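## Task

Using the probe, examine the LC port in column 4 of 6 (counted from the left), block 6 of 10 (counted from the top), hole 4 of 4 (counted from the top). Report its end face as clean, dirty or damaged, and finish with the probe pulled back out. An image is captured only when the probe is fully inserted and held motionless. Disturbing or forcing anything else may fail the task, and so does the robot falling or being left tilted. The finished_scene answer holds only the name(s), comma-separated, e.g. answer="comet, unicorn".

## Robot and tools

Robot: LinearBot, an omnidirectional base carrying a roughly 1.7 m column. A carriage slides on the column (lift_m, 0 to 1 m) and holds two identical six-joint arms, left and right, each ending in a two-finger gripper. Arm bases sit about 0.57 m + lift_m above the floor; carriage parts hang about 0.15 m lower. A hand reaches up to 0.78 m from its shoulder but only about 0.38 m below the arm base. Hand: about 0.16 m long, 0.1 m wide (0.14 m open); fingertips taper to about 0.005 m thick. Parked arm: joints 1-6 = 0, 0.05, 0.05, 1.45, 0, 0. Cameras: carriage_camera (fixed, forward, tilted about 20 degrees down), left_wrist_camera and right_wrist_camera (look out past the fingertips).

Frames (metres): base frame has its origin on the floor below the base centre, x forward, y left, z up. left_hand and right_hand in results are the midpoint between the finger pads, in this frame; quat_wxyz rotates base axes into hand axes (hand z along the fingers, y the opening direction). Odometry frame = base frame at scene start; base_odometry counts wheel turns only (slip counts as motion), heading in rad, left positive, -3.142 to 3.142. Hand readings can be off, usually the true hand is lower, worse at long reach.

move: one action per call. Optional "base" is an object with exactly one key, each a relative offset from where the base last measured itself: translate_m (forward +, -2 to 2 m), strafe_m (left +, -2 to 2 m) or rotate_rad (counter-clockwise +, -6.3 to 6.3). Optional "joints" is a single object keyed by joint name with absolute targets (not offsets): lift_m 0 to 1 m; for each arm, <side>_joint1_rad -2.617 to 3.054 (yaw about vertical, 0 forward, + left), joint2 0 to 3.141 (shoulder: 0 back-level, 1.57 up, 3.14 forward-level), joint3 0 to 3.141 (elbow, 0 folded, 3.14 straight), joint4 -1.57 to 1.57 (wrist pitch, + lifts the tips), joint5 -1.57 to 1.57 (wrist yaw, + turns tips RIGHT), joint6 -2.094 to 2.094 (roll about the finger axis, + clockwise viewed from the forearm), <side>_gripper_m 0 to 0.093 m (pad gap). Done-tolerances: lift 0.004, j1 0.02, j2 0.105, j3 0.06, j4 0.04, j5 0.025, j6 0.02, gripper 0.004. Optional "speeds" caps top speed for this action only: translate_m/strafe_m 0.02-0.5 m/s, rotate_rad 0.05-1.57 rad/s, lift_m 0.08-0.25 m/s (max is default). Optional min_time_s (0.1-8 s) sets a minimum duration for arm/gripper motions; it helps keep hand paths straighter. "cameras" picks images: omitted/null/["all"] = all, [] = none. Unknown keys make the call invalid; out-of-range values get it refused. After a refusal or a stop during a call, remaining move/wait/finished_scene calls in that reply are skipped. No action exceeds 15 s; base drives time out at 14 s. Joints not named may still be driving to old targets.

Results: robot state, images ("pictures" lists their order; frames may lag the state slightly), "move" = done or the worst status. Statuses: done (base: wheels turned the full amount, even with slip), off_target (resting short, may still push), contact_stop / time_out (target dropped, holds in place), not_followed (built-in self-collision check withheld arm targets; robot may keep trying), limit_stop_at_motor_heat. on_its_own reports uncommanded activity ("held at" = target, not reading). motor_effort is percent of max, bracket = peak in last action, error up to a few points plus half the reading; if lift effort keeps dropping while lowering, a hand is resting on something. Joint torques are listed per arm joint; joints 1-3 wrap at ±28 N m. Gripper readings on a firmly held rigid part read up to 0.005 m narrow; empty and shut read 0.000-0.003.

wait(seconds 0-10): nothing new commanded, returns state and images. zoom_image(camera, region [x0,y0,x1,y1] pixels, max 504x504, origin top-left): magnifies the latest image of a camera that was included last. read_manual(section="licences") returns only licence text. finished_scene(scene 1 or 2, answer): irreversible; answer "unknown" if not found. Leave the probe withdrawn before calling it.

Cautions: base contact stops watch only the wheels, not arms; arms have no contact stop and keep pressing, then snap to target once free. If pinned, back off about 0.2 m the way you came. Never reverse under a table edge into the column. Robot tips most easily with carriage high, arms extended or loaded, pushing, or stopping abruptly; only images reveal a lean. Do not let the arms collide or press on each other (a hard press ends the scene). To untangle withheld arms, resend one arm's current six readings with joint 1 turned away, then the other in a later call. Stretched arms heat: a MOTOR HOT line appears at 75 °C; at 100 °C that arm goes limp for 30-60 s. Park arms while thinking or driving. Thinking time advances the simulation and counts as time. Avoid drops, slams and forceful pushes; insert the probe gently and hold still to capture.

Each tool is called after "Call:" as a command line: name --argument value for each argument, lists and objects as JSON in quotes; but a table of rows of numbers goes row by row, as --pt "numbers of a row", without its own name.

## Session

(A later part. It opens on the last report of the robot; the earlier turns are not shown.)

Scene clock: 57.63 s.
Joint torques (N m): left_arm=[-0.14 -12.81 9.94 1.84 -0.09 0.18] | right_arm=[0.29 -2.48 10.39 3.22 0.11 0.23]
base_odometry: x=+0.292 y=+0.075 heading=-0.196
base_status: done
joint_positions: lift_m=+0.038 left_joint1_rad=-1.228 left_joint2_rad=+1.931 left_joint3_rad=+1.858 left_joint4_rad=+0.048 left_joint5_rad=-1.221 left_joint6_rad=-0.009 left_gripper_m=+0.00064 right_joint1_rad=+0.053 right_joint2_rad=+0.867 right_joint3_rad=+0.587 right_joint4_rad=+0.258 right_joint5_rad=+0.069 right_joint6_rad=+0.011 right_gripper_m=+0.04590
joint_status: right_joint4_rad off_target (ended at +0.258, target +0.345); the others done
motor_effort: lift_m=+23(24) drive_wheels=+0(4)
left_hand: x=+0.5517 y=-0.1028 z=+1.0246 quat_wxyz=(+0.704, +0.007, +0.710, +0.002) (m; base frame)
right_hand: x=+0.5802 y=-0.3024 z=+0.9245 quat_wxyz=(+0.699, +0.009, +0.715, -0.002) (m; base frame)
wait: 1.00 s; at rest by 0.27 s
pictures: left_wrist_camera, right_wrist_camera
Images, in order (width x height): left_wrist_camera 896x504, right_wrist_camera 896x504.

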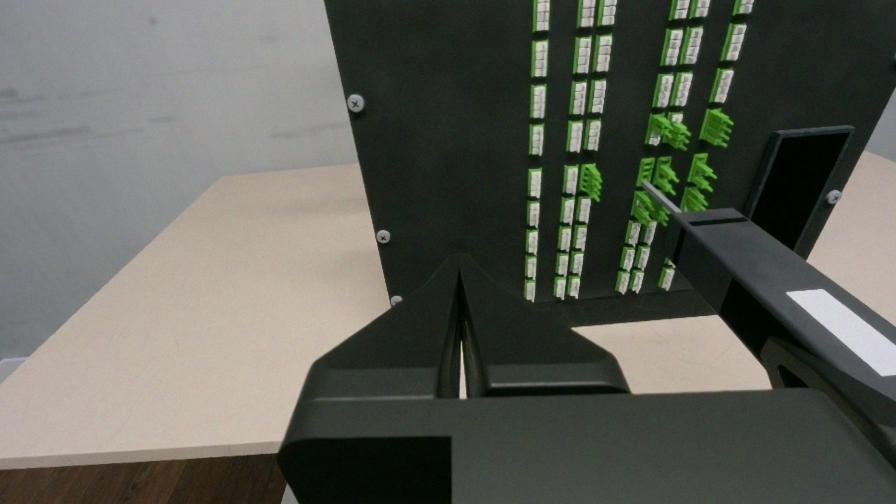

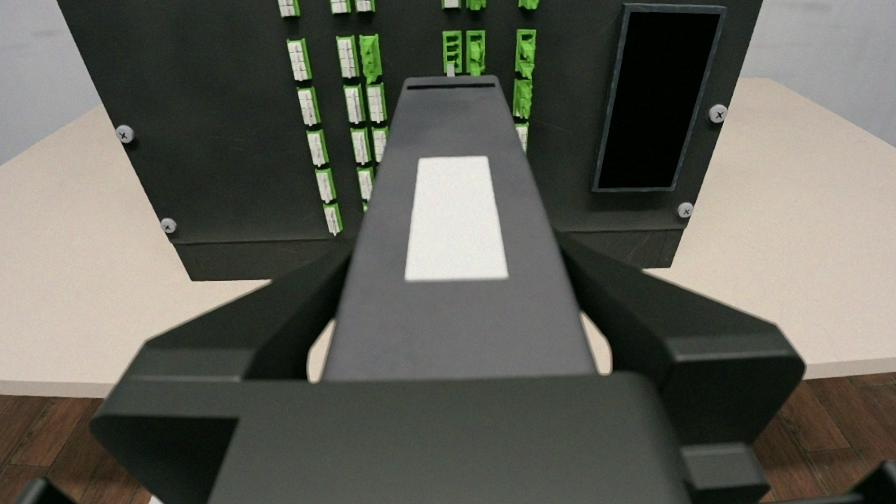

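Call:
move --base '{"translate_m":-0.002}' --joints '{"lift_m":0.0368}' --speeds '{"translate_m":0.02}' --cameras '[]'

Call:
wait --seconds 0.5 --cameras '[]'

Call:
move --joints '{"lift_m":0.0376}' --cameras '[]'

Call:
wait --seconds 0.5 --cameras '[]'

Call:
move --joints '{"lift_m":0.0384}' --cameras '[]'

Call:
wait --seconds 0.5 --cameras '["right_wrist_camera"]'

Call:
zoom_image --camera "right_wrist_camera" --region '[430, 40, 470, 80]'

Scene clock: 58.97 s.
Joint torques (N m): left_arm=[-0.17 -12.67 10.09 1.91 -0.11 0.2] | right_arm=[0.25 -2.36 10.45 3.21 0.09 0.23]
move: done
base_odometry: x=+0.290 y=+0.076 heading=-0.196
base_status: done
joint_positions: lift_m=+0.037 left_joint1_rad=-1.230 left_joint2_rad=+1.931 left_joint3_rad=+1.858 left_joint4_rad=+0.048 left_joint5_rad=-1.221 left_joint6_rad=-0.009 left_gripper_m=+0.00064 right_joint1_rad=+0.053 right_joint2_rad=+0.868 right_joint3_rad=+0.587 right_joint4_rad=+0.262 right_joint5_rad=+0.069 right_joint6_rad=+0.011 right_gripper_m=+0.04590
joint_status: all done
motor_effort: lift_m=+23(24) drive_wheels=-1(6)
left_hand: x=+0.5508 y=-0.1036 z=+1.0238 quat_wxyz=(+0.704, +0.008, +0.710, +0.001) (m; base frame)
right_hand: x=+0.5804 y=-0.3024 z=+0.9245 quat_wxyz=(+0.700, +0.009, +0.714, -0.002) (m; base frame)
pictures: none
No camera images: "cameras" was empty.

Scene clock: 59.47 s.
Joint torques (N m): left_arm=[-0.12 -12.81 10.15 1.86 -0.13 0.17] | right_arm=[0.31 -2.37 10.37 3.18 0.05 0.22]
base_odometry: x=+0.290 y=+0.076 heading=-0.196
base_status: done
joint_positions: lift_m=+0.037 left_joint1_rad=-1.230 left_joint2_rad=+1.931 left_joint3_rad=+1.858 left_joint4_rad=+0.048 left_joint5_rad=-1.221 left_joint6_rad=-0.009 left_gripper_m=+0.00064 right_joint1_rad=+0.053 right_joint2_rad=+0.868 right_joint3_rad=+0.587 right_joint4_rad=+0.262 right_joint5_rad=+0.069 right_joint6_rad=+0.011 right_gripper_m=+0.04590
joint_status: all done
motor_effort: lift_m=+23(24) drive_wheels=+0(6)
left_hand: x=+0.5508 y=-0.1036 z=+1.0238 quat_wxyz=(+0.704, +0.008, +0.710, +0.001) (m; base frame)
right_hand: x=+0.5804 y=-0.3024 z=+0.9245 quat_wxyz=(+0.700, +0.009, +0.714, -0.002) (m; base frame)
wait: 0.50 s; at rest by 0.27 s
pictures: none
No camera images: "cameras" was empty.

Scene clock: 59.77 s.
Joint torques (N m): left_arm=[-0.13 -12.96 10.06 1.92 -0.1 0.14] | right_arm=[0.25 -2.39 10.32 3.2 0.13 0.2]
move: done
base_odometry: x=+0.290 y=+0.076 heading=-0.196
base_status: not commanded
joint_positions: lift_m=+0.038 left_joint1_rad=-1.230 left_joint2_rad=+1.931 left_joint3_rad=+1.858 left_joint4_rad=+0.048 left_joint5_rad=-1.221 left_joint6_rad=-0.009 left_gripper_m=+0.00064 right_joint1_rad=+0.053 right_joint2_rad=+0.868 right_joint3_rad=+0.587 right_joint4_rad=+0.261 right_joint5_rad=+0.069 right_joint6_rad=+0.011 right_gripper_m=+0.04590
joint_status: all done
motor_effort: lift_m=+23(26) drive_wheels=+0(1)
left_hand: x=+0.5508 y=-0.1036 z=+1.0246 quat_wxyz=(+0.704, +0.008, +0.710, +0.001) (m; base frame)
right_hand: x=+0.5804 y=-0.3024 z=+0.9249 quat_wxyz=(+0.700, +0.009, +0.714, -0.002) (m; base frame)
pictures: none
No camera images: "cameras" was empty.

Scene clock: 60.27 s.
Joint torques (N m): left_arm=[-0.13 -12.63 10.19 1.88 -0.09 0.2] | right_arm=[0.36 -2.29 10.43 3.16 0.09 0.22]
base_odometry: x=+0.290 y=+0.076 heading=-0.196
base_status: not commanded
joint_positions: lift_m=+0.038 left_joint1_rad=-1.230 left_joint2_rad=+1.931 left_joint3_rad=+1.858 left_joint4_rad=+0.048 left_joint5_rad=-1.221 left_joint6_rad=-0.009 left_gripper_m=+0.00064 right_joint1_rad=+0.053 right_joint2_rad=+0.868 right_joint3_rad=+0.587 right_joint4_rad=+0.261 right_joint5_rad=+0.069 right_joint6_rad=+0.011 right_gripper_m=+0.04590
joint_status: all done
motor_effort: lift_m=+24(26) drive_wheels=+0(1)
left_hand: x=+0.5508 y=-0.1036 z=+1.0246 quat_wxyz=(+0.704, +0.008, +0.710, +0.001) (m; base frame)
right_hand: x=+0.5804 y=-0.3024 z=+0.9249 quat_wxyz=(+0.700, +0.009, +0.714, -0.002) (m; base frame)
wait: 0.50 s; at rest by 0.27 s
pictures: none
No camera images: "cameras" was empty.

Scene clock: 60.57 s.
Joint torques (N m): left_arm=[0.18 -12.98 10.17 1.88 -0.1 0.16] | right_arm=[0.42 -2.3 10.55 3.22 0.08 0.22]
move: done
base_odometry: x=+0.290 y=+0.076 heading=-0.196
base_status: not commanded
joint_positions: lift_m=+0.038 left_joint1_rad=-1.230 left_joint2_rad=+1.931 left_joint3_rad=+1.858 left_joint4_rad=+0.048 left_joint5_rad=-1.221 left_joint6_rad=-0.009 left_gripper_m=+0.00064 right_joint1_rad=+0.053 right_joint2_rad=+0.868 right_joint3_rad=+0.587 right_joint4_rad=+0.259 right_joint5_rad=+0.069 right_joint6_rad=+0.011 right_gripper_m=+0.04590
joint_status: all done
motor_effort: lift_m=+24(26) drive_wheels=-1(1)
left_hand: x=+0.5508 y=-0.1036 z=+1.0254 quat_wxyz=(+0.704, +0.008, +0.710, +0.001) (m; base frame)
right_hand: x=+0.5804 y=-0.3024 z=+0.9254 quat_wxyz=(+0.699, +0.009, +0.715, -0.002) (m; base frame)
pictures: none
No camera images: "cameras" was empty.

Scene clock: 61.07 s.
Joint torques (N m): left_arm=[0.21 -12.98 10.06 1.88 -0.08 0.11] | right_arm=[0.34 -2.35 10.43 3.2 0.1 0.21]
base_odometry: x=+0.290 y=+0.076 heading=-0.196
base_status: not commanded
joint_positions: lift_m=+0.038 left_joint1_rad=-1.230 left_joint2_rad=+1.931 left_joint3_rad=+1.858 left_joint4_rad=+0.048 left_joint5_rad=-1.221 left_joint6_rad=-0.009 left_gripper_m=+0.00064 right_joint1_rad=+0.053 right_joint2_rad=+0.868 right_joint3_rad=+0.587 right_joint4_rad=+0.259 right_joint5_rad=+0.069 right_joint6_rad=+0.011 right_gripper_m=+0.04590
joint_status: all done
motor_effort: lift_m=+24(26) drive_wheels=-1(1)
left_hand: x=+0.5508 y=-0.1036 z=+1.0254 quat_wxyz=(+0.704, +0.008, +0.710, +0.001) (m; base frame)
right_hand: x=+0.5804 y=-0.3024 z=+0.9254 quat_wxyz=(+0.699, +0.009, +0.715, -0.002) (m; base frame)
wait: 0.50 s; at rest by 0.27 s
pictures: right_wrist_camera
Images, in order (width x height): right_wrist_camera 896x504.

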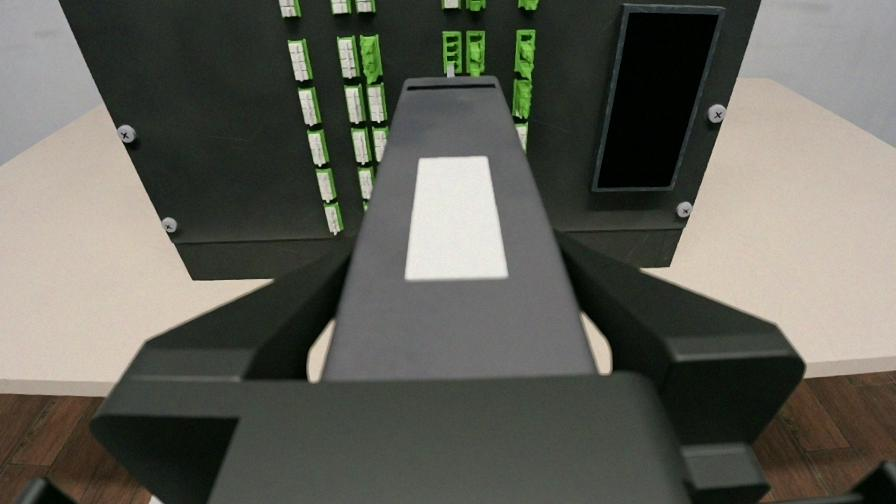

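Scaled by 12.600.

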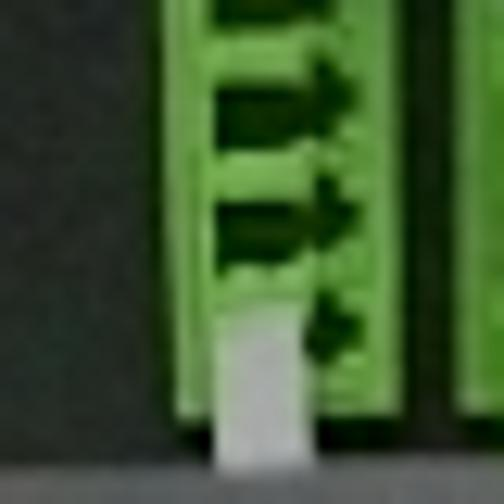

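Call:
move --base '{"translate_m":-0.003}' --joints '{"lift_m":0.0376,"right_joint2_rad":0.88,"right_joint5_rad":0.058}' --speeds '{"translate_m":0.02}' --cameras '[]'

Call:
move --joints '{"right_joint2_rad":0.86}' --cameras '[]'

Call:
wait --seconds 0.8 --cameras '["right_wrist_camera"]'

Call:
zoom_image --camera "right_wrist_camera" --region '[430, 40, 470, 80]'

Scene clock: 62.10 s.
Joint torques (N m): left_arm=[-0.03 -13.26 9.96 1.88 -0.04 0.15] | right_arm=[0.27 -1.39 10.43 3.08 -0.02 0.21]
move: done
base_odometry: x=+0.287 y=+0.076 heading=-0.196
base_status: done
joint_positions: lift_m=+0.038 left_joint1_rad=-1.232 left_joint2_rad=+1.931 left_joint3_rad=+1.858 left_joint4_rad=+0.048 left_joint5_rad=-1.221 left_joint6_rad=-0.009 left_gripper_m=+0.00064 right_joint1_rad=+0.053 right_joint2_rad=+0.877 right_joint3_rad=+0.587 right_joint4_rad=+0.270 right_joint5_rad=+0.068 right_joint6_rad=+0.011 right_gripper_m=+0.04590
joint_status: all done
motor_effort: lift_m=+23(24) drive_wheels=+0(6)
left_hand: x=+0.5503 y=-0.1039 z=+1.0246 quat_wxyz=(+0.704, +0.009, +0.710, +0.001) (m; base frame)
right_hand: x=+0.5821 y=-0.3021 z=+0.9241 quat_wxyz=(+0.700, +0.009, +0.714, -0.002) (m; base frame)
pictures: none
No camera images: "cameras" was empty.

Scene clock: 62.53 s.
Joint torques (N m): left_arm=[-0.06 -12.85 9.65 1.94 -0.07 0.21] | right_arm=[0.23 -3.23 10.44 3.06 -0.03 0.22]
move: done
base_odometry: x=+0.287 y=+0.076 heading=-0.196
base_status: not commanded
joint_positions: lift_m=+0.038 left_joint1_rad=-1.232 left_joint2_rad=+1.931 left_joint3_rad=+1.858 left_joint4_rad=+0.048 left_joint5_rad=-1.221 left_joint6_rad=-0.009 left_gripper_m=+0.00064 right_joint1_rad=+0.053 right_joint2_rad=+0.877 right_joint3_rad=+0.587 right_joint4_rad=+0.270 right_joint5_rad=+0.068 right_joint6_rad=+0.011 right_gripper_m=+0.04590
joint_status: all done
motor_effort: lift_m=+23(24) drive_wheels=+0(0)
left_hand: x=+0.5503 y=-0.1039 z=+1.0246 quat_wxyz=(+0.704, +0.009, +0.710, +0.001) (m; base frame)
right_hand: x=+0.5821 y=-0.3021 z=+0.9241 quat_wxyz=(+0.700, +0.009, +0.714, -0.002) (m; base frame)
pictures: none
No camera images: "cameras" was empty.

Scene clock: 63.33 s.
Joint torques (N m): left_arm=[0.06 -12.86 10.13 1.89 -0.03 0.13] | right_arm=[0.43 -3.26 10.4 3.09 0.01 0.23]
base_odometry: x=+0.287 y=+0.076 heading=-0.196
base_status: not commanded
joint_positions: lift_m=+0.038 left_joint1_rad=-1.232 left_joint2_rad=+1.931 left_joint3_rad=+1.858 left_joint4_rad=+0.048 left_joint5_rad=-1.221 left_joint6_rad=-0.009 left_gripper_m=+0.00064 right_joint1_rad=+0.053 right_joint2_rad=+0.877 right_joint3_rad=+0.587 right_joint4_rad=+0.270 right_joint5_rad=+0.068 right_joint6_rad=+0.011 right_gripper_m=+0.04590
joint_status: all done
motor_effort: lift_m=+24(24) drive_wheels=+0(0)
left_hand: x=+0.5503 y=-0.1039 z=+1.0246 quat_wxyz=(+0.704, +0.009, +0.710, +0.001) (m; base frame)
right_hand: x=+0.5821 y=-0.3021 z=+0.9241 quat_wxyz=(+0.700, +0.009, +0.714, -0.002) (m; base frame)
wait: 0.80 s; at rest by 0.27 s
pictures: right_wrist_camera
Images, in order (width x height): right_wrist_camera 896x504.

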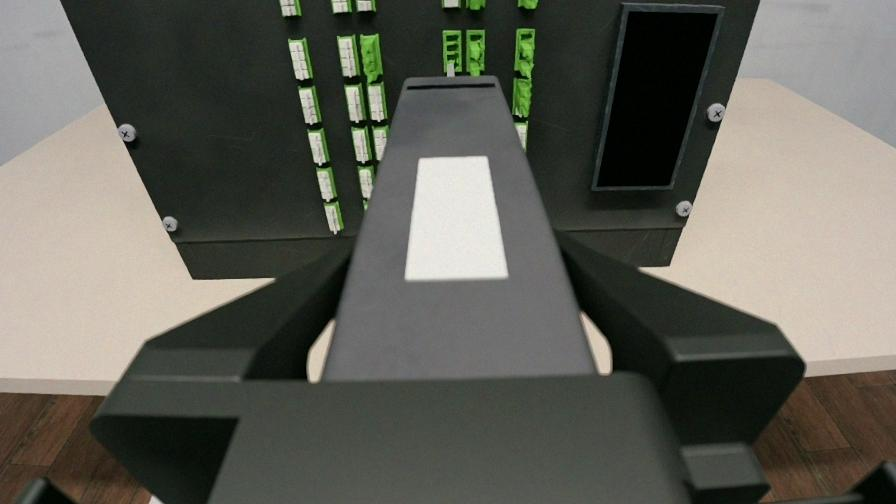

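Scaled by 12.600.

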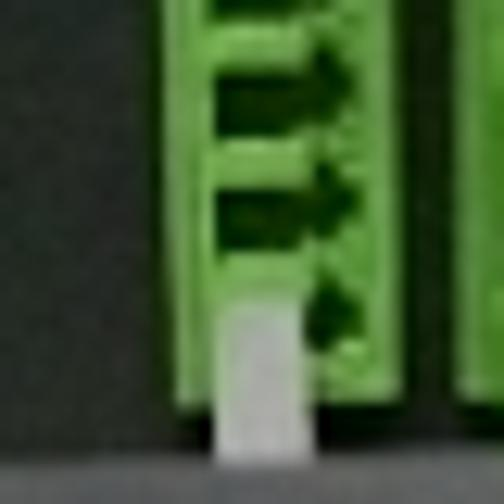

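Call:
move --base '{"translate_m":0.003}' --speeds '{"translate_m":0.02}' --cameras '[]'

Call:
move --base '{"translate_m":0.003}' --speeds '{"translate_m":0.02}' --cameras '[]'

Call:
wait --seconds 0.8 --cameras '["right_wrist_camera"]'

Call:
zoom_image --camera "right_wrist_camera" --region '[430, 40, 470, 80]'

Scene clock: 64.23 s.
Joint torques (N m): left_arm=[0.03 -12.83 10.06 1.86 -0.03 0.13] | right_arm=[0.44 -3.17 10.4 3.06 0.01 0.21]
move: done
base_odometry: x=+0.290 y=+0.076 heading=-0.196
base_status: done
joint_positions: lift_m=+0.038 left_joint1_rad=-1.230 left_joint2_rad=+1.931 left_joint3_rad=+1.858 left_joint4_rad=+0.048 left_joint5_rad=-1.221 left_joint6_rad=-0.009 left_gripper_m=+0.00064 right_joint1_rad=+0.053 right_joint2_rad=+0.876 right_joint3_rad=+0.587 right_joint4_rad=+0.270 right_joint5_rad=+0.066 right_joint6_rad=+0.011 right_gripper_m=+0.04590
joint_status: not commanded
motor_effort: lift_m=+23(24) drive_wheels=-2(6)
left_hand: x=+0.5509 y=-0.1034 z=+1.0246 quat_wxyz=(+0.704, +0.008, +0.710, +0.002) (m; base frame)
right_hand: x=+0.5820 y=-0.3019 z=+0.9243 quat_wxyz=(+0.700, +0.008, +0.714, -0.001) (m; base frame)
pictures: none
No camera images: "cameras" was empty.

Scene clock: 64.77 s.
Joint torques (N m): left_arm=[-0.1 -12.52 10.18 1.89 -0.11 0.21] | right_arm=[0.31 -1.96 10.41 3.25 -0.02 0.26]
move: done
base_odometry: x=+0.293 y=+0.075 heading=-0.196
base_status: done
joint_positions: lift_m=+0.038 left_joint1_rad=-1.229 left_joint2_rad=+1.931 left_joint3_rad=+1.858 left_joint4_rad=+0.048 left_joint5_rad=-1.221 left_joint6_rad=-0.009 left_gripper_m=+0.00064 right_joint1_rad=+0.053 right_joint2_rad=+0.863 right_joint3_rad=+0.587 right_joint4_rad=+0.254 right_joint5_rad=+0.066 right_joint6_rad=+0.011 right_gripper_m=+0.04590
joint_status: not commanded
motor_effort: lift_m=+24(24) drive_wheels=+1(5)
left_hand: x=+0.5512 y=-0.1032 z=+1.0246 quat_wxyz=(+0.704, +0.008, +0.710, +0.002) (m; base frame)
right_hand: x=+0.5794 y=-0.3020 z=+0.9251 quat_wxyz=(+0.700, +0.008, +0.715, -0.001) (m; base frame)
pictures: none
No camera images: "cameras" was empty.

Scene clock: 65.57 s.
Joint torques (N m): left_arm=[0.06 -12.78 10.02 1.9 -0.07 0.17] | right_arm=[0.29 -1.84 10.55 3.26 -0.01 0.24]
base_odometry: x=+0.293 y=+0.075 heading=-0.196
base_status: done
joint_positions: lift_m=+0.038 left_joint1_rad=-1.229 left_joint2_rad=+1.931 left_joint3_rad=+1.858 left_joint4_rad=+0.048 left_joint5_rad=-1.221 left_joint6_rad=-0.009 left_gripper_m=+0.00064 right_joint1_rad=+0.053 right_joint2_rad=+0.863 right_joint3_rad=+0.587 right_joint4_rad=+0.254 right_joint5_rad=+0.066 right_joint6_rad=+0.011 right_gripper_m=+0.04590
joint_status: not commanded
motor_effort: lift_m=+24(24) drive_wheels=+1(5)
left_hand: x=+0.5512 y=-0.1032 z=+1.0246 quat_wxyz=(+0.704, +0.008, +0.710, +0.002) (m; base frame)
right_hand: x=+0.5794 y=-0.3020 z=+0.9251 quat_wxyz=(+0.700, +0.008, +0.715, -0.001) (m; base frame)
wait: 0.80 s; at rest by 0.27 s
pictures: right_wrist_camera
Images, in order (width x height): right_wrist_camera 896x504.

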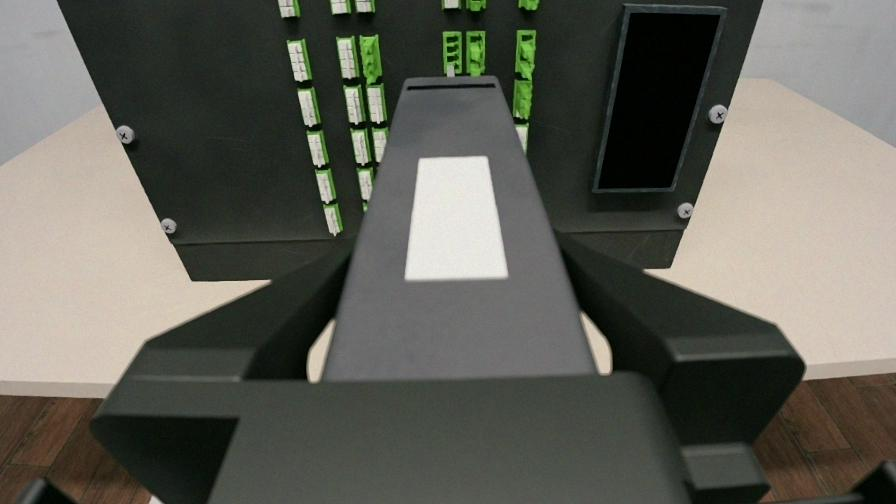

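Scaled by 12.600.

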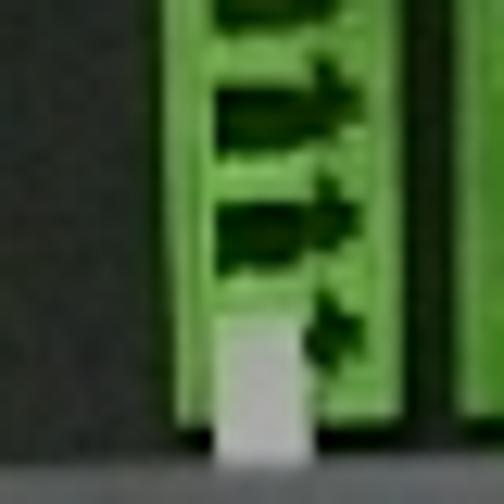

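Call:
wait --seconds 0.1 --cameras '["left_wrist_camera","carriage_camera"]'

Call:
zoom_image --camera "left_wrist_camera" --region '[640, 140, 760, 240]'

Call:
zoom_image --camera "carriage_camera" --region '[350, 200, 650, 420]'

Scene clock: 66.03 s.
Joint torques (N m): left_arm=[-0.08 -12.88 10.19 1.84 -0.09 0.15] | right_arm=[0.43 -1.91 10.43 3.24 -0.02 0.23]
base_odometry: x=+0.293 y=+0.075 heading=-0.196
base_status: done
joint_positions: lift_m=+0.038 left_joint1_rad=-1.229 left_joint2_rad=+1.931 left_joint3_rad=+1.858 left_joint4_rad=+0.048 left_joint5_rad=-1.221 left_joint6_rad=-0.009 left_gripper_m=+0.00064 right_joint1_rad=+0.053 right_joint2_rad=+0.863 right_joint3_rad=+0.587 right_joint4_rad=+0.254 right_joint5_rad=+0.066 right_joint6_rad=+0.011 right_gripper_m=+0.04590
joint_status: not commanded
motor_effort: lift_m=+23(24) drive_wheels=+1(5)
left_hand: x=+0.5512 y=-0.1032 z=+1.0246 quat_wxyz=(+0.704, +0.008, +0.710, +0.002) (m; base frame)
right_hand: x=+0.5794 y=-0.3020 z=+0.9251 quat_wxyz=(+0.700, +0.008, +0.715, -0.001) (m; base frame)
wait: 0.10 s; at rest from the start
pictures: carriage_camera, left_wrist_camera
Images, in order (width x height): carriage_camera 896x504, left_wrist_camera 896x504.

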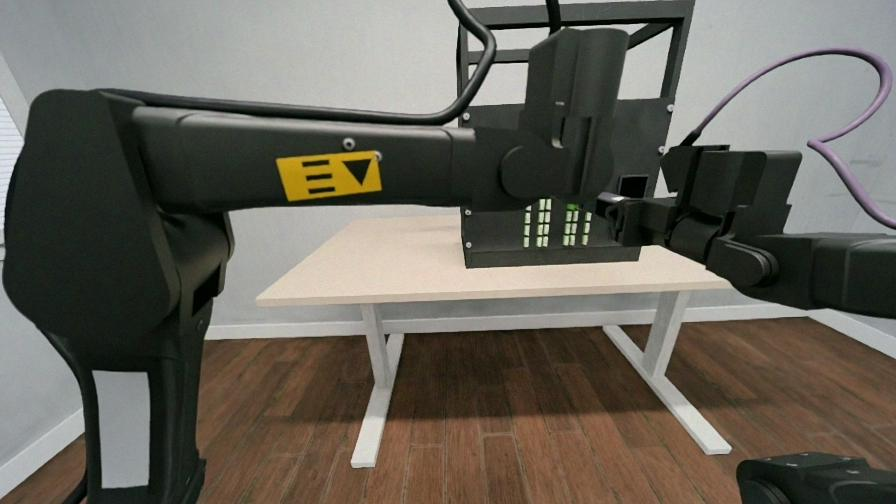

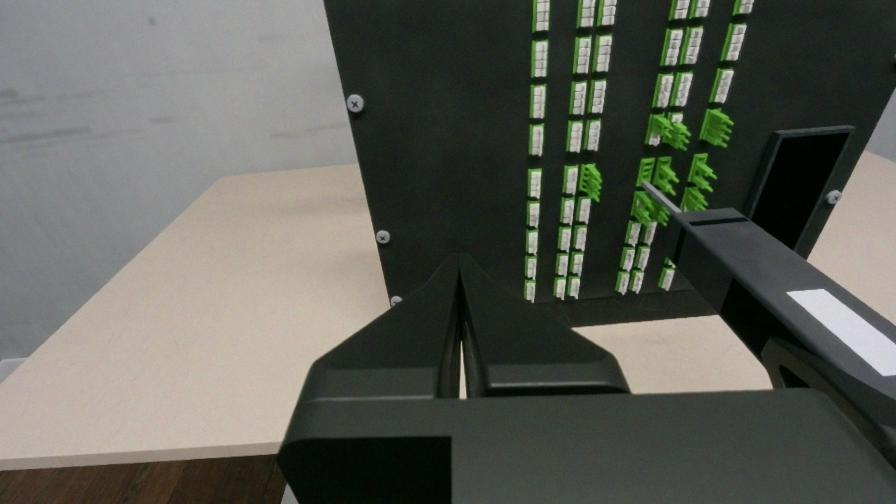

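Scaled by 4.200.

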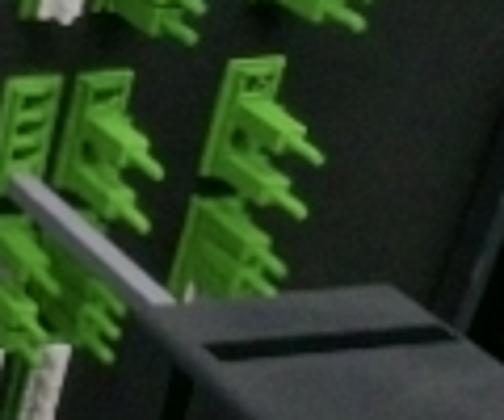

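Scaled by 1.680.

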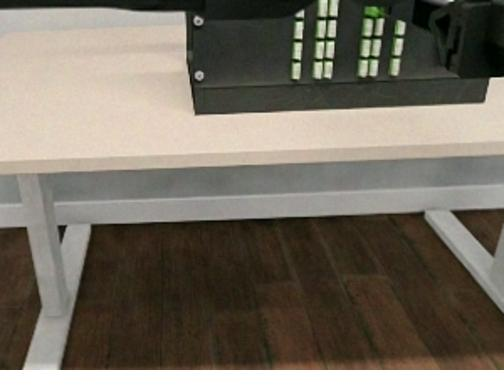

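Call:
move --base '{"translate_m":-0.003}' --joints '{"right_joint2_rad":0.895}' --speeds '{"translate_m":0.02}' --cameras '[]'

Call:
move --joints '{"right_joint2_rad":0.91}' --cameras '[]'

Call:
wait --seconds 0.8 --cameras '["right_wrist_camera"]'

Call:
zoom_image --camera "right_wrist_camera" --region '[430, 40, 470, 80]'

Scene clock: 67.80 s.
Joint torques (N m): left_arm=[0.09 -12.52 10.36 1.87 -0.05 0.18] | right_arm=[0.31 -0.8 10.37 3.02 0 0.23]
move: done
base_odometry: x=+0.290 y=+0.076 heading=-0.196
base_status: done
joint_positions: lift_m=+0.038 left_joint1_rad=-1.231 left_joint2_rad=+1.931 left_joint3_rad=+1.858 left_joint4_rad=+0.048 left_joint5_rad=-1.221 left_joint6_rad=-0.009 left_gripper_m=+0.00064 right_joint1_rad=+0.053 right_joint2_rad=+0.883 right_joint3_rad=+0.587 right_joint4_rad=+0.273 right_joint5_rad=+0.066 right_joint6_rad=+0.011 right_gripper_m=+0.04590
joint_status: all done
motor_effort: lift_m=+23(24) drive_wheels=+2(6)
left_hand: x=+0.5506 y=-0.1037 z=+1.0246 quat_wxyz=(+0.704, +0.009, +0.710, +0.001) (m; base frame)
right_hand: x=+0.5832 y=-0.3018 z=+0.9230 quat_wxyz=(+0.699, +0.008, +0.715, -0.001) (m; base frame)
pictures: none
No camera images: "cameras" was empty.

Scene clock: 68.23 s.
Joint torques (N m): left_arm=[0.27 -13.08 9.95 1.88 -0.11 0.18] | right_arm=[0.31 0.51 10.44 3.05 -0.02 0.18]
move: done
base_odometry: x=+0.290 y=+0.076 heading=-0.196
base_status: not commanded
joint_positions: lift_m=+0.038 left_joint1_rad=-1.231 left_joint2_rad=+1.931 left_joint3_rad=+1.858 left_joint4_rad=+0.048 left_joint5_rad=-1.221 left_joint6_rad=-0.009 left_gripper_m=+0.00064 right_joint1_rad=+0.053 right_joint2_rad=+0.884 right_joint3_rad=+0.587 right_joint4_rad=+0.274 right_joint5_rad=+0.066 right_joint6_rad=+0.011 right_gripper_m=+0.04590
joint_status: all done
motor_effort: lift_m=+23(24) drive_wheels=+2(2)
left_hand: x=+0.5506 y=-0.1037 z=+1.0246 quat_wxyz=(+0.704, +0.009, +0.710, +0.001) (m; base frame)
right_hand: x=+0.5835 y=-0.3018 z=+0.9228 quat_wxyz=(+0.699, +0.008, +0.715, -0.002) (m; base frame)
pictures: none
No camera images: "cameras" was empty.

Scene clock: 69.03 s.
Joint torques (N m): left_arm=[-0.05 -12.79 10.06 1.92 -0.06 0.13] | right_arm=[0.34 0.53 10.5 3.05 0 0.2]
base_odometry: x=+0.290 y=+0.076 heading=-0.196
base_status: not commanded
joint_positions: lift_m=+0.038 left_joint1_rad=-1.231 left_joint2_rad=+1.931 left_joint3_rad=+1.858 left_joint4_rad=+0.048 left_joint5_rad=-1.221 left_joint6_rad=-0.009 left_gripper_m=+0.00064 right_joint1_rad=+0.053 right_joint2_rad=+0.884 right_joint3_rad=+0.587 right_joint4_rad=+0.274 right_joint5_rad=+0.066 right_joint6_rad=+0.011 right_gripper_m=+0.04590
joint_status: all done
motor_effort: lift_m=+24(24) drive_wheels=+2(2)
left_hand: x=+0.5506 y=-0.1037 z=+1.0246 quat_wxyz=(+0.704, +0.009, +0.710, +0.001) (m; base frame)
right_hand: x=+0.5835 y=-0.3018 z=+0.9228 quat_wxyz=(+0.699, +0.008, +0.715, -0.002) (m; base frame)
wait: 0.80 s; at rest by 0.27 s
pictures: right_wrist_camera
Images, in order (width x height): right_wrist_camera 896x504.

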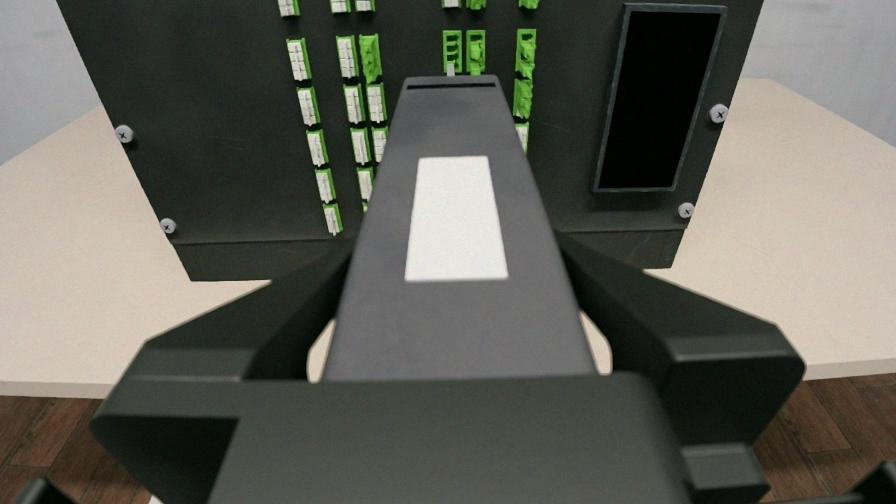

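Scaled by 12.600.

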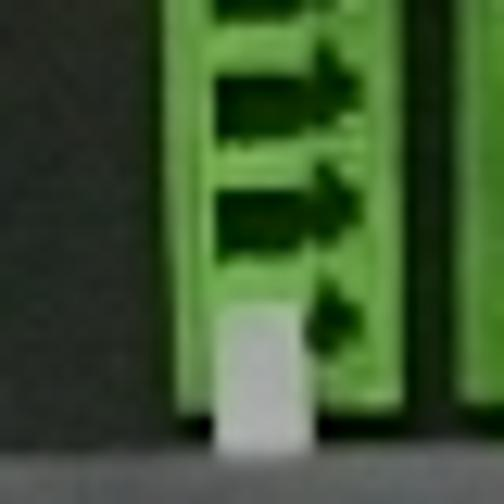

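Call:
move --joints '{"right_joint5_rad":0.085}' --cameras '[]'

Call:
move --joints '{"right_joint5_rad":0.045}' --cameras '[]'

Call:
move --joints '{"right_joint5_rad":0.067,"right_joint4_rad":0.36}' --cameras '[]'

Call:
move --joints '{"right_joint4_rad":0.33}' --cameras '[]'

Call:
move --joints '{"right_joint4_rad":0.30}' --cameras '[]'

Call:
move --joints '{"right_joint4_rad":0.345}' --cameras '[]'

Scene clock: 69.60 s.
Joint torques (N m): left_arm=[0.13 -12.85 10.13 1.82 0.01 0.16] | right_arm=[0.31 0.51 10.3 3.06 0.18 0.25]
move: done
base_odometry: x=+0.290 y=+0.076 heading=-0.196
base_status: not commanded
joint_positions: lift_m=+0.038 left_joint1_rad=-1.231 left_joint2_rad=+1.931 left_joint3_rad=+1.858 left_joint4_rad=+0.048 left_joint5_rad=-1.221 left_joint6_rad=-0.009 left_gripper_m=+0.00064 right_joint1_rad=+0.053 right_joint2_rad=+0.884 right_joint3_rad=+0.587 right_joint4_rad=+0.274 right_joint5_rad=+0.073 right_joint6_rad=+0.011 right_gripper_m=+0.04590
joint_status: all done
motor_effort: lift_m=+24(24) drive_wheels=+2(2)
left_hand: x=+0.5506 y=-0.1037 z=+1.0246 quat_wxyz=(+0.704, +0.009, +0.710, +0.001) (m; base frame)
right_hand: x=+0.5835 y=-0.3030 z=+0.9228 quat_wxyz=(+0.699, +0.011, +0.715, -0.004) (m; base frame)
pictures: none
No camera images: "cameras" was empty.

Scene clock: 70.00 s.
Joint torques (N m): left_arm=[-0.24 -12.92 9.91 1.89 -0.05 0.15] | right_arm=[0.39 0.39 10.39 3.04 -0.17 0.24]
move: done
base_odometry: x=+0.290 y=+0.076 heading=-0.196
base_status: not commanded
joint_positions: lift_m=+0.038 left_joint1_rad=-1.231 left_joint2_rad=+1.931 left_joint3_rad=+1.858 left_joint4_rad=+0.048 left_joint5_rad=-1.221 left_joint6_rad=-0.009 left_gripper_m=+0.00064 right_joint1_rad=+0.053 right_joint2_rad=+0.884 right_joint3_rad=+0.587 right_joint4_rad=+0.274 right_joint5_rad=+0.069 right_joint6_rad=+0.011 right_gripper_m=+0.04590
joint_status: all done
motor_effort: lift_m=+23(24) drive_wheels=+2(2)
left_hand: x=+0.5506 y=-0.1037 z=+1.0246 quat_wxyz=(+0.704, +0.009, +0.710, +0.001) (m; base frame)
right_hand: x=+0.5835 y=-0.3023 z=+0.9228 quat_wxyz=(+0.699, +0.009, +0.715, -0.002) (m; base frame)
pictures: none
No camera images: "cameras" was empty.

Scene clock: 70.40 s.
Joint torques (N m): left_arm=[-0.05 -12.86 10.19 1.91 -0.03 0.19] | right_arm=[0.35 0.44 10.37 3.18 0.03 0.23]
move: off_target
base_odometry: x=+0.290 y=+0.076 heading=-0.196
base_status: not commanded
joint_positions: lift_m=+0.038 left_joint1_rad=-1.231 left_joint2_rad=+1.931 left_joint3_rad=+1.858 left_joint4_rad=+0.048 left_joint5_rad=-1.221 left_joint6_rad=-0.009 left_gripper_m=+0.00064 right_joint1_rad=+0.053 right_joint2_rad=+0.884 right_joint3_rad=+0.587 right_joint4_rad=+0.276 right_joint5_rad=+0.069 right_joint6_rad=+0.011 right_gripper_m=+0.04590
joint_status: right_joint4_rad off_target (ended at +0.276, target +0.360); the others done
motor_effort: lift_m=+23(24) drive_wheels=+2(2)
left_hand: x=+0.5506 y=-0.1037 z=+1.0246 quat_wxyz=(+0.704, +0.009, +0.710, +0.001) (m; base frame)
right_hand: x=+0.5835 y=-0.3023 z=+0.9232 quat_wxyz=(+0.699, +0.009, +0.715, -0.003) (m; base frame)
pictures: none
No camera images: "cameras" was empty.

Scene clock: 70.87 s.
Joint torques (N m): left_arm=[-0.31 -12.96 10.03 1.83 -0.07 0.18] | right_arm=[0.38 0.51 10.5 2.89 0.05 0.24]
move: off_target
base_odometry: x=+0.290 y=+0.076 heading=-0.196
base_status: not commanded
joint_positions: lift_m=+0.038 left_joint1_rad=-1.231 left_joint2_rad=+1.931 left_joint3_rad=+1.858 left_joint4_rad=+0.048 left_joint5_rad=-1.221 left_joint6_rad=-0.009 left_gripper_m=+0.00064 right_joint1_rad=+0.053 right_joint2_rad=+0.884 right_joint3_rad=+0.587 right_joint4_rad=+0.275 right_joint5_rad=+0.069 right_joint6_rad=+0.011 right_gripper_m=+0.04590
joint_status: right_joint4_rad off_target (ended at +0.275, target +0.330)
motor_effort: lift_m=+23(24) drive_wheels=+2(2)
left_hand: x=+0.5506 y=-0.1037 z=+1.0246 quat_wxyz=(+0.704, +0.009, +0.710, +0.001) (m; base frame)
right_hand: x=+0.5835 y=-0.3023 z=+0.9230 quat_wxyz=(+0.699, +0.009, +0.715, -0.003) (m; base frame)
pictures: none
No camera images: "cameras" was empty.

Scene clock: 71.33 s.
Joint torques (N m): left_arm=[0.03 -12.94 10.3 1.88 -0.15 0.14] | right_arm=[0.39 0.5 10.48 2.55 0.06 0.22]
move: done
base_odometry: x=+0.290 y=+0.076 heading=-0.196
base_status: not commanded
joint_positions: lift_m=+0.038 left_joint1_rad=-1.231 left_joint2_rad=+1.931 left_joint3_rad=+1.858 left_joint4_rad=+0.048 left_joint5_rad=-1.221 left_joint6_rad=-0.009 left_gripper_m=+0.00064 right_joint1_rad=+0.053 right_joint2_rad=+0.884 right_joint3_rad=+0.587 right_joint4_rad=+0.272 right_joint5_rad=+0.069 right_joint6_rad=+0.011 right_gripper_m=+0.04590
joint_status: all done
motor_effort: lift_m=+24(24) drive_wheels=+2(2)
left_hand: x=+0.5506 y=-0.1037 z=+1.0246 quat_wxyz=(+0.704, +0.009, +0.710, +0.001) (m; base frame)
right_hand: x=+0.5835 y=-0.3023 z=+0.9223 quat_wxyz=(+0.698, +0.009, +0.716, -0.003) (m; base frame)
pictures: none
No camera images: "cameras" was empty.

Scene clock: 71.83 s.
Joint torques (N m): left_arm=[0.06 -12.98 10.3 1.88 -0.06 0.13] | right_arm=[0.28 0.32 10.32 3.05 0.04 0.23]
move: off_target
base_odometry: x=+0.290 y=+0.076 heading=-0.196
base_status: not commanded
joint_positions: lift_m=+0.038 left_joint1_rad=-1.231 left_joint2_rad=+1.931 left_joint3_rad=+1.858 left_joint4_rad=+0.048 left_joint5_rad=-1.221 left_joint6_rad=-0.009 left_gripper_m=+0.00064 right_joint1_rad=+0.053 right_joint2_rad=+0.884 right_joint3_rad=+0.587 right_joint4_rad=+0.274 right_joint5_rad=+0.069 right_joint6_rad=+0.011 right_gripper_m=+0.04590
joint_status: right_joint4_rad off_target (ended at +0.274, target +0.345)
motor_effort: lift_m=+24(24) drive_wheels=+2(2)
left_hand: x=+0.5506 y=-0.1037 z=+1.0246 quat_wxyz=(+0.704, +0.009, +0.710, +0.001) (m; base frame)
right_hand: x=+0.5835 y=-0.3023 z=+0.9228 quat_wxyz=(+0.699, +0.009, +0.715, -0.003) (m; base frame)
pictures: none
No camera images: "cameras" was empty.

Call:
move --joints '{"right_joint2_rad":0.86}' --cameras '[]'

Call:
move --base '{"translate_m":-0.003}' --joints '{"lift_m":0.0364}' --speeds '{"translate_m":0.02}' --cameras '[]'

Call:
move --base '{"translate_m":0.004}' --speeds '{"translate_m":0.02}' --cameras '[]'

Call:
move --base '{"translate_m":0.002}' --speeds '{"translate_m":0.02}' --cameras '[]'

Call:
wait --seconds 0.6 --cameras '["right_wrist_camera"]'

Call:
zoom_image --camera "right_wrist_camera" --region '[430, 40, 470, 80]'

Scene clock: 73.27 s.
Joint torques (N m): left_arm=[0.14 -13.11 10.06 1.89 -0.07 0.14] | right_arm=[0.39 -3.69 10.48 3.01 0.06 0.2]
move: done
base_odometry: x=+0.290 y=+0.076 heading=-0.196
base_status: not commanded
joint_positions: lift_m=+0.038 left_joint1_rad=-1.231 left_joint2_rad=+1.931 left_joint3_rad=+1.858 left_joint4_rad=+0.048 left_joint5_rad=-1.221 left_joint6_rad=-0.009 left_gripper_m=+0.00064 right_joint1_rad=+0.053 right_joint2_rad=+0.882 right_joint3_rad=+0.587 right_joint4_rad=+0.274 right_joint5_rad=+0.069 right_joint6_rad=+0.011 right_gripper_m=+0.04590
joint_status: all done
motor_effort: lift_m=+24(24) drive_wheels=+1(2)
left_hand: x=+0.5506 y=-0.1037 z=+1.0246 quat_wxyz=(+0.704, +0.009, +0.710, +0.001) (m; base frame)
right_hand: x=+0.5830 y=-0.3023 z=+0.9237 quat_wxyz=(+0.700, +0.009, +0.714, -0.003) (m; base frame)
pictures: none
No camera images: "cameras" was empty.

Scene clock: 73.90 s.
Joint torques (N m): left_arm=[0.43 -12.75 10.19 1.95 -0.06 0.15] | right_arm=[0.36 -3.69 10.43 2.98 0.07 0.22]
move: done
base_odometry: x=+0.287 y=+0.076 heading=-0.196
base_status: done
joint_positions: lift_m=+0.036 left_joint1_rad=-1.232 left_joint2_rad=+1.931 left_joint3_rad=+1.858 left_joint4_rad=+0.048 left_joint5_rad=-1.221 left_joint6_rad=-0.009 left_gripper_m=+0.00064 right_joint1_rad=+0.053 right_joint2_rad=+0.881 right_joint3_rad=+0.587 right_joint4_rad=+0.277 right_joint5_rad=+0.069 right_joint6_rad=+0.011 right_gripper_m=+0.04590
joint_status: all done
motor_effort: lift_m=+23(24) drive_wheels=-1(6)
left_hand: x=+0.5503 y=-0.1039 z=+1.0233 quat_wxyz=(+0.704, +0.009, +0.710, +0.001) (m; base frame)
right_hand: x=+0.5829 y=-0.3023 z=+0.9232 quat_wxyz=(+0.701, +0.009, +0.713, -0.002) (m; base frame)
pictures: none
No camera images: "cameras" was empty.

Scene clock: 74.47 s.
Joint torques (N m): left_arm=[-0.03 -13.01 10.22 1.9 -0.12 0.18] | right_arm=[0.28 -3.21 10.45 3.01 0.06 0.22]
move: done
base_odometry: x=+0.291 y=+0.075 heading=-0.196
base_status: done
joint_positions: lift_m=+0.036 left_joint1_rad=-1.230 left_joint2_rad=+1.931 left_joint3_rad=+1.858 left_joint4_rad=+0.048 left_joint5_rad=-1.221 left_joint6_rad=-0.009 left_gripper_m=+0.00064 right_joint1_rad=+0.053 right_joint2_rad=+0.877 right_joint3_rad=+0.587 right_joint4_rad=+0.272 right_joint5_rad=+0.069 right_joint6_rad=+0.011 right_gripper_m=+0.04590
joint_status: not commanded
motor_effort: lift_m=+24(24) drive_wheels=+0(5)
left_hand: x=+0.5509 y=-0.1034 z=+1.0233 quat_wxyz=(+0.704, +0.008, +0.710, +0.002) (m; base frame)
right_hand: x=+0.5821 y=-0.3024 z=+0.9236 quat_wxyz=(+0.701, +0.009, +0.713, -0.002) (m; base frame)
pictures: none
No camera images: "cameras" was empty.

Scene clock: 74.97 s.
Joint torques (N m): left_arm=[-0.2 -12.75 9.92 1.94 -0.11 0.16] | right_arm=[0.28 -2.26 10.47 3.18 0.06 0.23]
move: done
base_odometry: x=+0.293 y=+0.075 heading=-0.196
base_status: done
joint_positions: lift_m=+0.036 left_joint1_rad=-1.229 left_joint2_rad=+1.931 left_joint3_rad=+1.858 left_joint4_rad=+0.048 left_joint5_rad=-1.221 left_joint6_rad=-0.009 left_gripper_m=+0.00064 right_joint1_rad=+0.053 right_joint2_rad=+0.867 right_joint3_rad=+0.587 right_joint4_rad=+0.261 right_joint5_rad=+0.069 right_joint6_rad=+0.011 right_gripper_m=+0.04590
joint_status: not commanded
motor_effort: lift_m=+24(24) drive_wheels=+0(5)
left_hand: x=+0.5512 y=-0.1032 z=+1.0233 quat_wxyz=(+0.704, +0.008, +0.710, +0.002) (m; base frame)
right_hand: x=+0.5802 y=-0.3025 z=+0.9240 quat_wxyz=(+0.700, +0.009, +0.714, -0.003) (m; base frame)
pictures: none
No camera images: "cameras" was empty.

Scene clock: 75.57 s.
Joint torques (N m): left_arm=[-0.18 -12.64 10.28 1.91 -0.07 0.18] | right_arm=[0.34 -2.33 10.35 3.19 0.05 0.25]
base_odometry: x=+0.293 y=+0.075 heading=-0.196
base_status: done
joint_positions: lift_m=+0.036 left_joint1_rad=-1.229 left_joint2_rad=+1.931 left_joint3_rad=+1.858 left_joint4_rad=+0.048 left_joint5_rad=-1.221 left_joint6_rad=-0.009 left_gripper_m=+0.00064 right_joint1_rad=+0.053 right_joint2_rad=+0.867 right_joint3_rad=+0.587 right_joint4_rad=+0.261 right_joint5_rad=+0.069 right_joint6_rad=+0.011 right_gripper_m=+0.04590
joint_status: not commanded
motor_effort: lift_m=+23(24) drive_wheels=+0(5)
left_hand: x=+0.5512 y=-0.1032 z=+1.0233 quat_wxyz=(+0.704, +0.008, +0.710, +0.002) (m; base frame)
right_hand: x=+0.5802 y=-0.3025 z=+0.9240 quat_wxyz=(+0.700, +0.009, +0.714, -0.003) (m; base frame)
wait: 0.60 s; at rest by 0.27 s
pictures: right_wrist_camera
Images, in order (width x height): right_wrist_camera 896x504.

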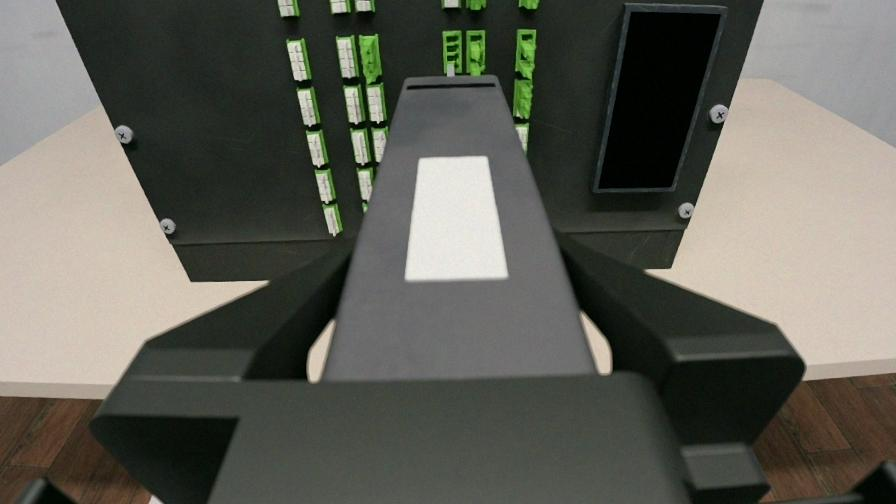

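Scaled by 12.600.

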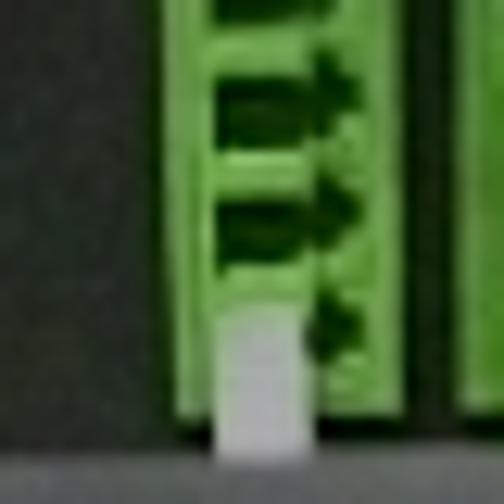

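Call:
move --base '{"translate_m":0.002}' --joints '{"right_joint2_rad":0.87,"lift_m":0.0358}' --speeds '{"translate_m":0.02}' --cameras '[]'

Call:
move --joints '{"right_joint2_rad":0.88}' --cameras '[]'

Call:
move --joints '{"right_joint2_rad":0.89}' --cameras '[]'

Call:
wait --seconds 0.6 --cameras '["right_wrist_camera"]'

Call:
zoom_image --camera "right_wrist_camera" --region '[430, 40, 470, 80]'

Scene clock: 76.40 s.
Joint torques (N m): left_arm=[-0.29 -12.97 10.15 1.89 -0.1 0.1] | right_arm=[0.32 -0.88 10.33 3.28 0.05 0.22]
move: done
base_odometry: x=+0.295 y=+0.075 heading=-0.196
base_status: done
joint_positions: lift_m=+0.036 left_joint1_rad=-1.229 left_joint2_rad=+1.931 left_joint3_rad=+1.858 left_joint4_rad=+0.048 left_joint5_rad=-1.221 left_joint6_rad=-0.009 left_gripper_m=+0.00064 right_joint1_rad=+0.053 right_joint2_rad=+0.860 right_joint3_rad=+0.587 right_joint4_rad=+0.252 right_joint5_rad=+0.069 right_joint6_rad=+0.011 right_gripper_m=+0.04590
joint_status: all done
motor_effort: lift_m=+23(24) drive_wheels=+1(5)
left_hand: x=+0.5512 y=-0.1032 z=+1.0227 quat_wxyz=(+0.704, +0.008, +0.710, +0.002) (m; base frame)
right_hand: x=+0.5788 y=-0.3026 z=+0.9236 quat_wxyz=(+0.700, +0.009, +0.714, -0.003) (m; base frame)
pictures: none
No camera images: "cameras" was empty.

Scene clock: 76.80 s.
Joint torques (N m): left_arm=[-0.23 -12.89 10.41 1.86 -0.1 0.12] | right_arm=[0.39 0.12 10.47 3.25 0.06 0.23]
move: done
base_odometry: x=+0.295 y=+0.075 heading=-0.196
base_status: not commanded
joint_positions: lift_m=+0.036 left_joint1_rad=-1.229 left_joint2_rad=+1.931 left_joint3_rad=+1.858 left_joint4_rad=+0.048 left_joint5_rad=-1.221 left_joint6_rad=-0.009 left_gripper_m=+0.00064 right_joint1_rad=+0.053 right_joint2_rad=+0.860 right_joint3_rad=+0.587 right_joint4_rad=+0.252 right_joint5_rad=+0.069 right_joint6_rad=+0.011 right_gripper_m=+0.04590
joint_status: all done
motor_effort: lift_m=+24(24) drive_wheels=+1(1)
left_hand: x=+0.5512 y=-0.1032 z=+1.0227 quat_wxyz=(+0.704, +0.008, +0.710, +0.002) (m; base frame)
right_hand: x=+0.5788 y=-0.3026 z=+0.9236 quat_wxyz=(+0.700, +0.009, +0.714, -0.003) (m; base frame)
pictures: none
No camera images: "cameras" was empty.

Scene clock: 77.20 s.
Joint torques (N m): left_arm=[-0.23 -12.86 10.06 1.89 -0.05 0.12] | right_arm=[0.32 0.69 10.48 3.24 0.06 0.22]
move: done
base_odometry: x=+0.295 y=+0.075 heading=-0.196
base_status: not commanded
joint_positions: lift_m=+0.036 left_joint1_rad=-1.229 left_joint2_rad=+1.931 left_joint3_rad=+1.858 left_joint4_rad=+0.048 left_joint5_rad=-1.221 left_joint6_rad=-0.009 left_gripper_m=+0.00064 right_joint1_rad=+0.053 right_joint2_rad=+0.864 right_joint3_rad=+0.587 right_joint4_rad=+0.252 right_joint5_rad=+0.069 right_joint6_rad=+0.011 right_gripper_m=+0.04590
joint_status: all done
motor_effort: lift_m=+24(24) drive_wheels=+1(1)
left_hand: x=+0.5512 y=-0.1032 z=+1.0227 quat_wxyz=(+0.704, +0.008, +0.710, +0.002) (m; base frame)
right_hand: x=+0.5796 y=-0.3025 z=+0.9222 quat_wxyz=(+0.698, +0.009, +0.716, -0.003) (m; base frame)
pictures: none
No camera images: "cameras" was empty.

Scene clock: 77.80 s.
Joint torques (N m): left_arm=[-0.12 -12.77 10.15 1.9 -0.08 0.17] | right_arm=[0.34 0.73 10.35 3.29 0.05 0.22]
base_odometry: x=+0.295 y=+0.075 heading=-0.196
base_status: not commanded
joint_positions: lift_m=+0.036 left_joint1_rad=-1.229 left_joint2_rad=+1.931 left_joint3_rad=+1.858 left_joint4_rad=+0.048 left_joint5_rad=-1.221 left_joint6_rad=-0.009 left_gripper_m=+0.00064 right_joint1_rad=+0.053 right_joint2_rad=+0.864 right_joint3_rad=+0.587 right_joint4_rad=+0.252 right_joint5_rad=+0.069 right_joint6_rad=+0.011 right_gripper_m=+0.04590
joint_status: all done
motor_effort: lift_m=+23(24) drive_wheels=+1(1)
left_hand: x=+0.5512 y=-0.1032 z=+1.0227 quat_wxyz=(+0.704, +0.008, +0.710, +0.002) (m; base frame)
right_hand: x=+0.5796 y=-0.3025 z=+0.9222 quat_wxyz=(+0.698, +0.009, +0.716, -0.003) (m; base frame)
wait: 0.60 s; at rest by 0.27 s
pictures: right_wrist_camera
Images, in order (width x height): right_wrist_camera 896x504.

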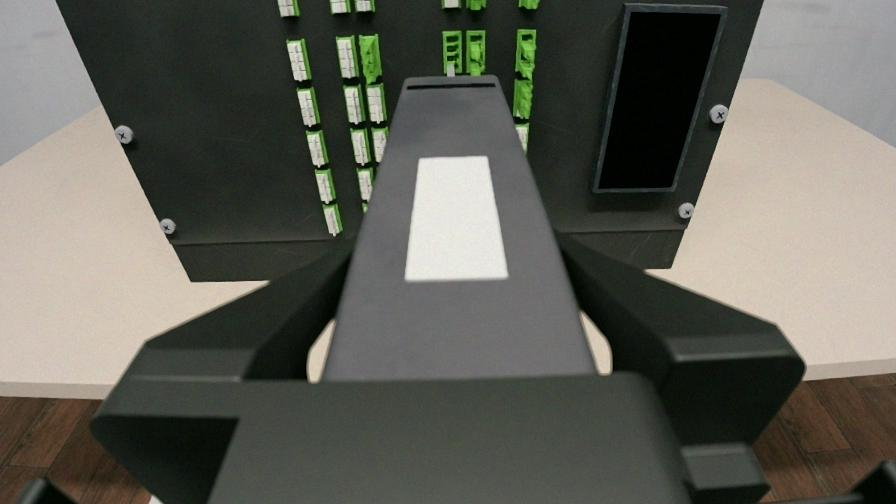

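Scaled by 12.600.

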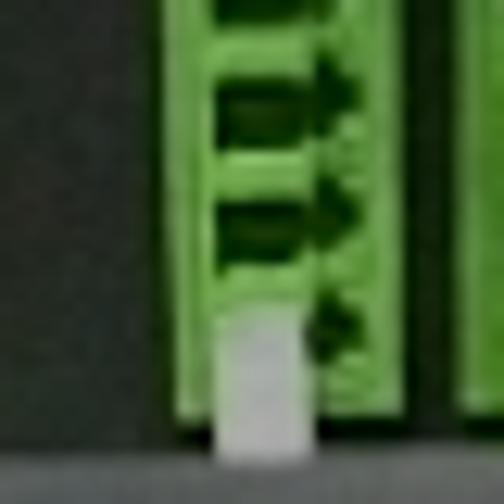

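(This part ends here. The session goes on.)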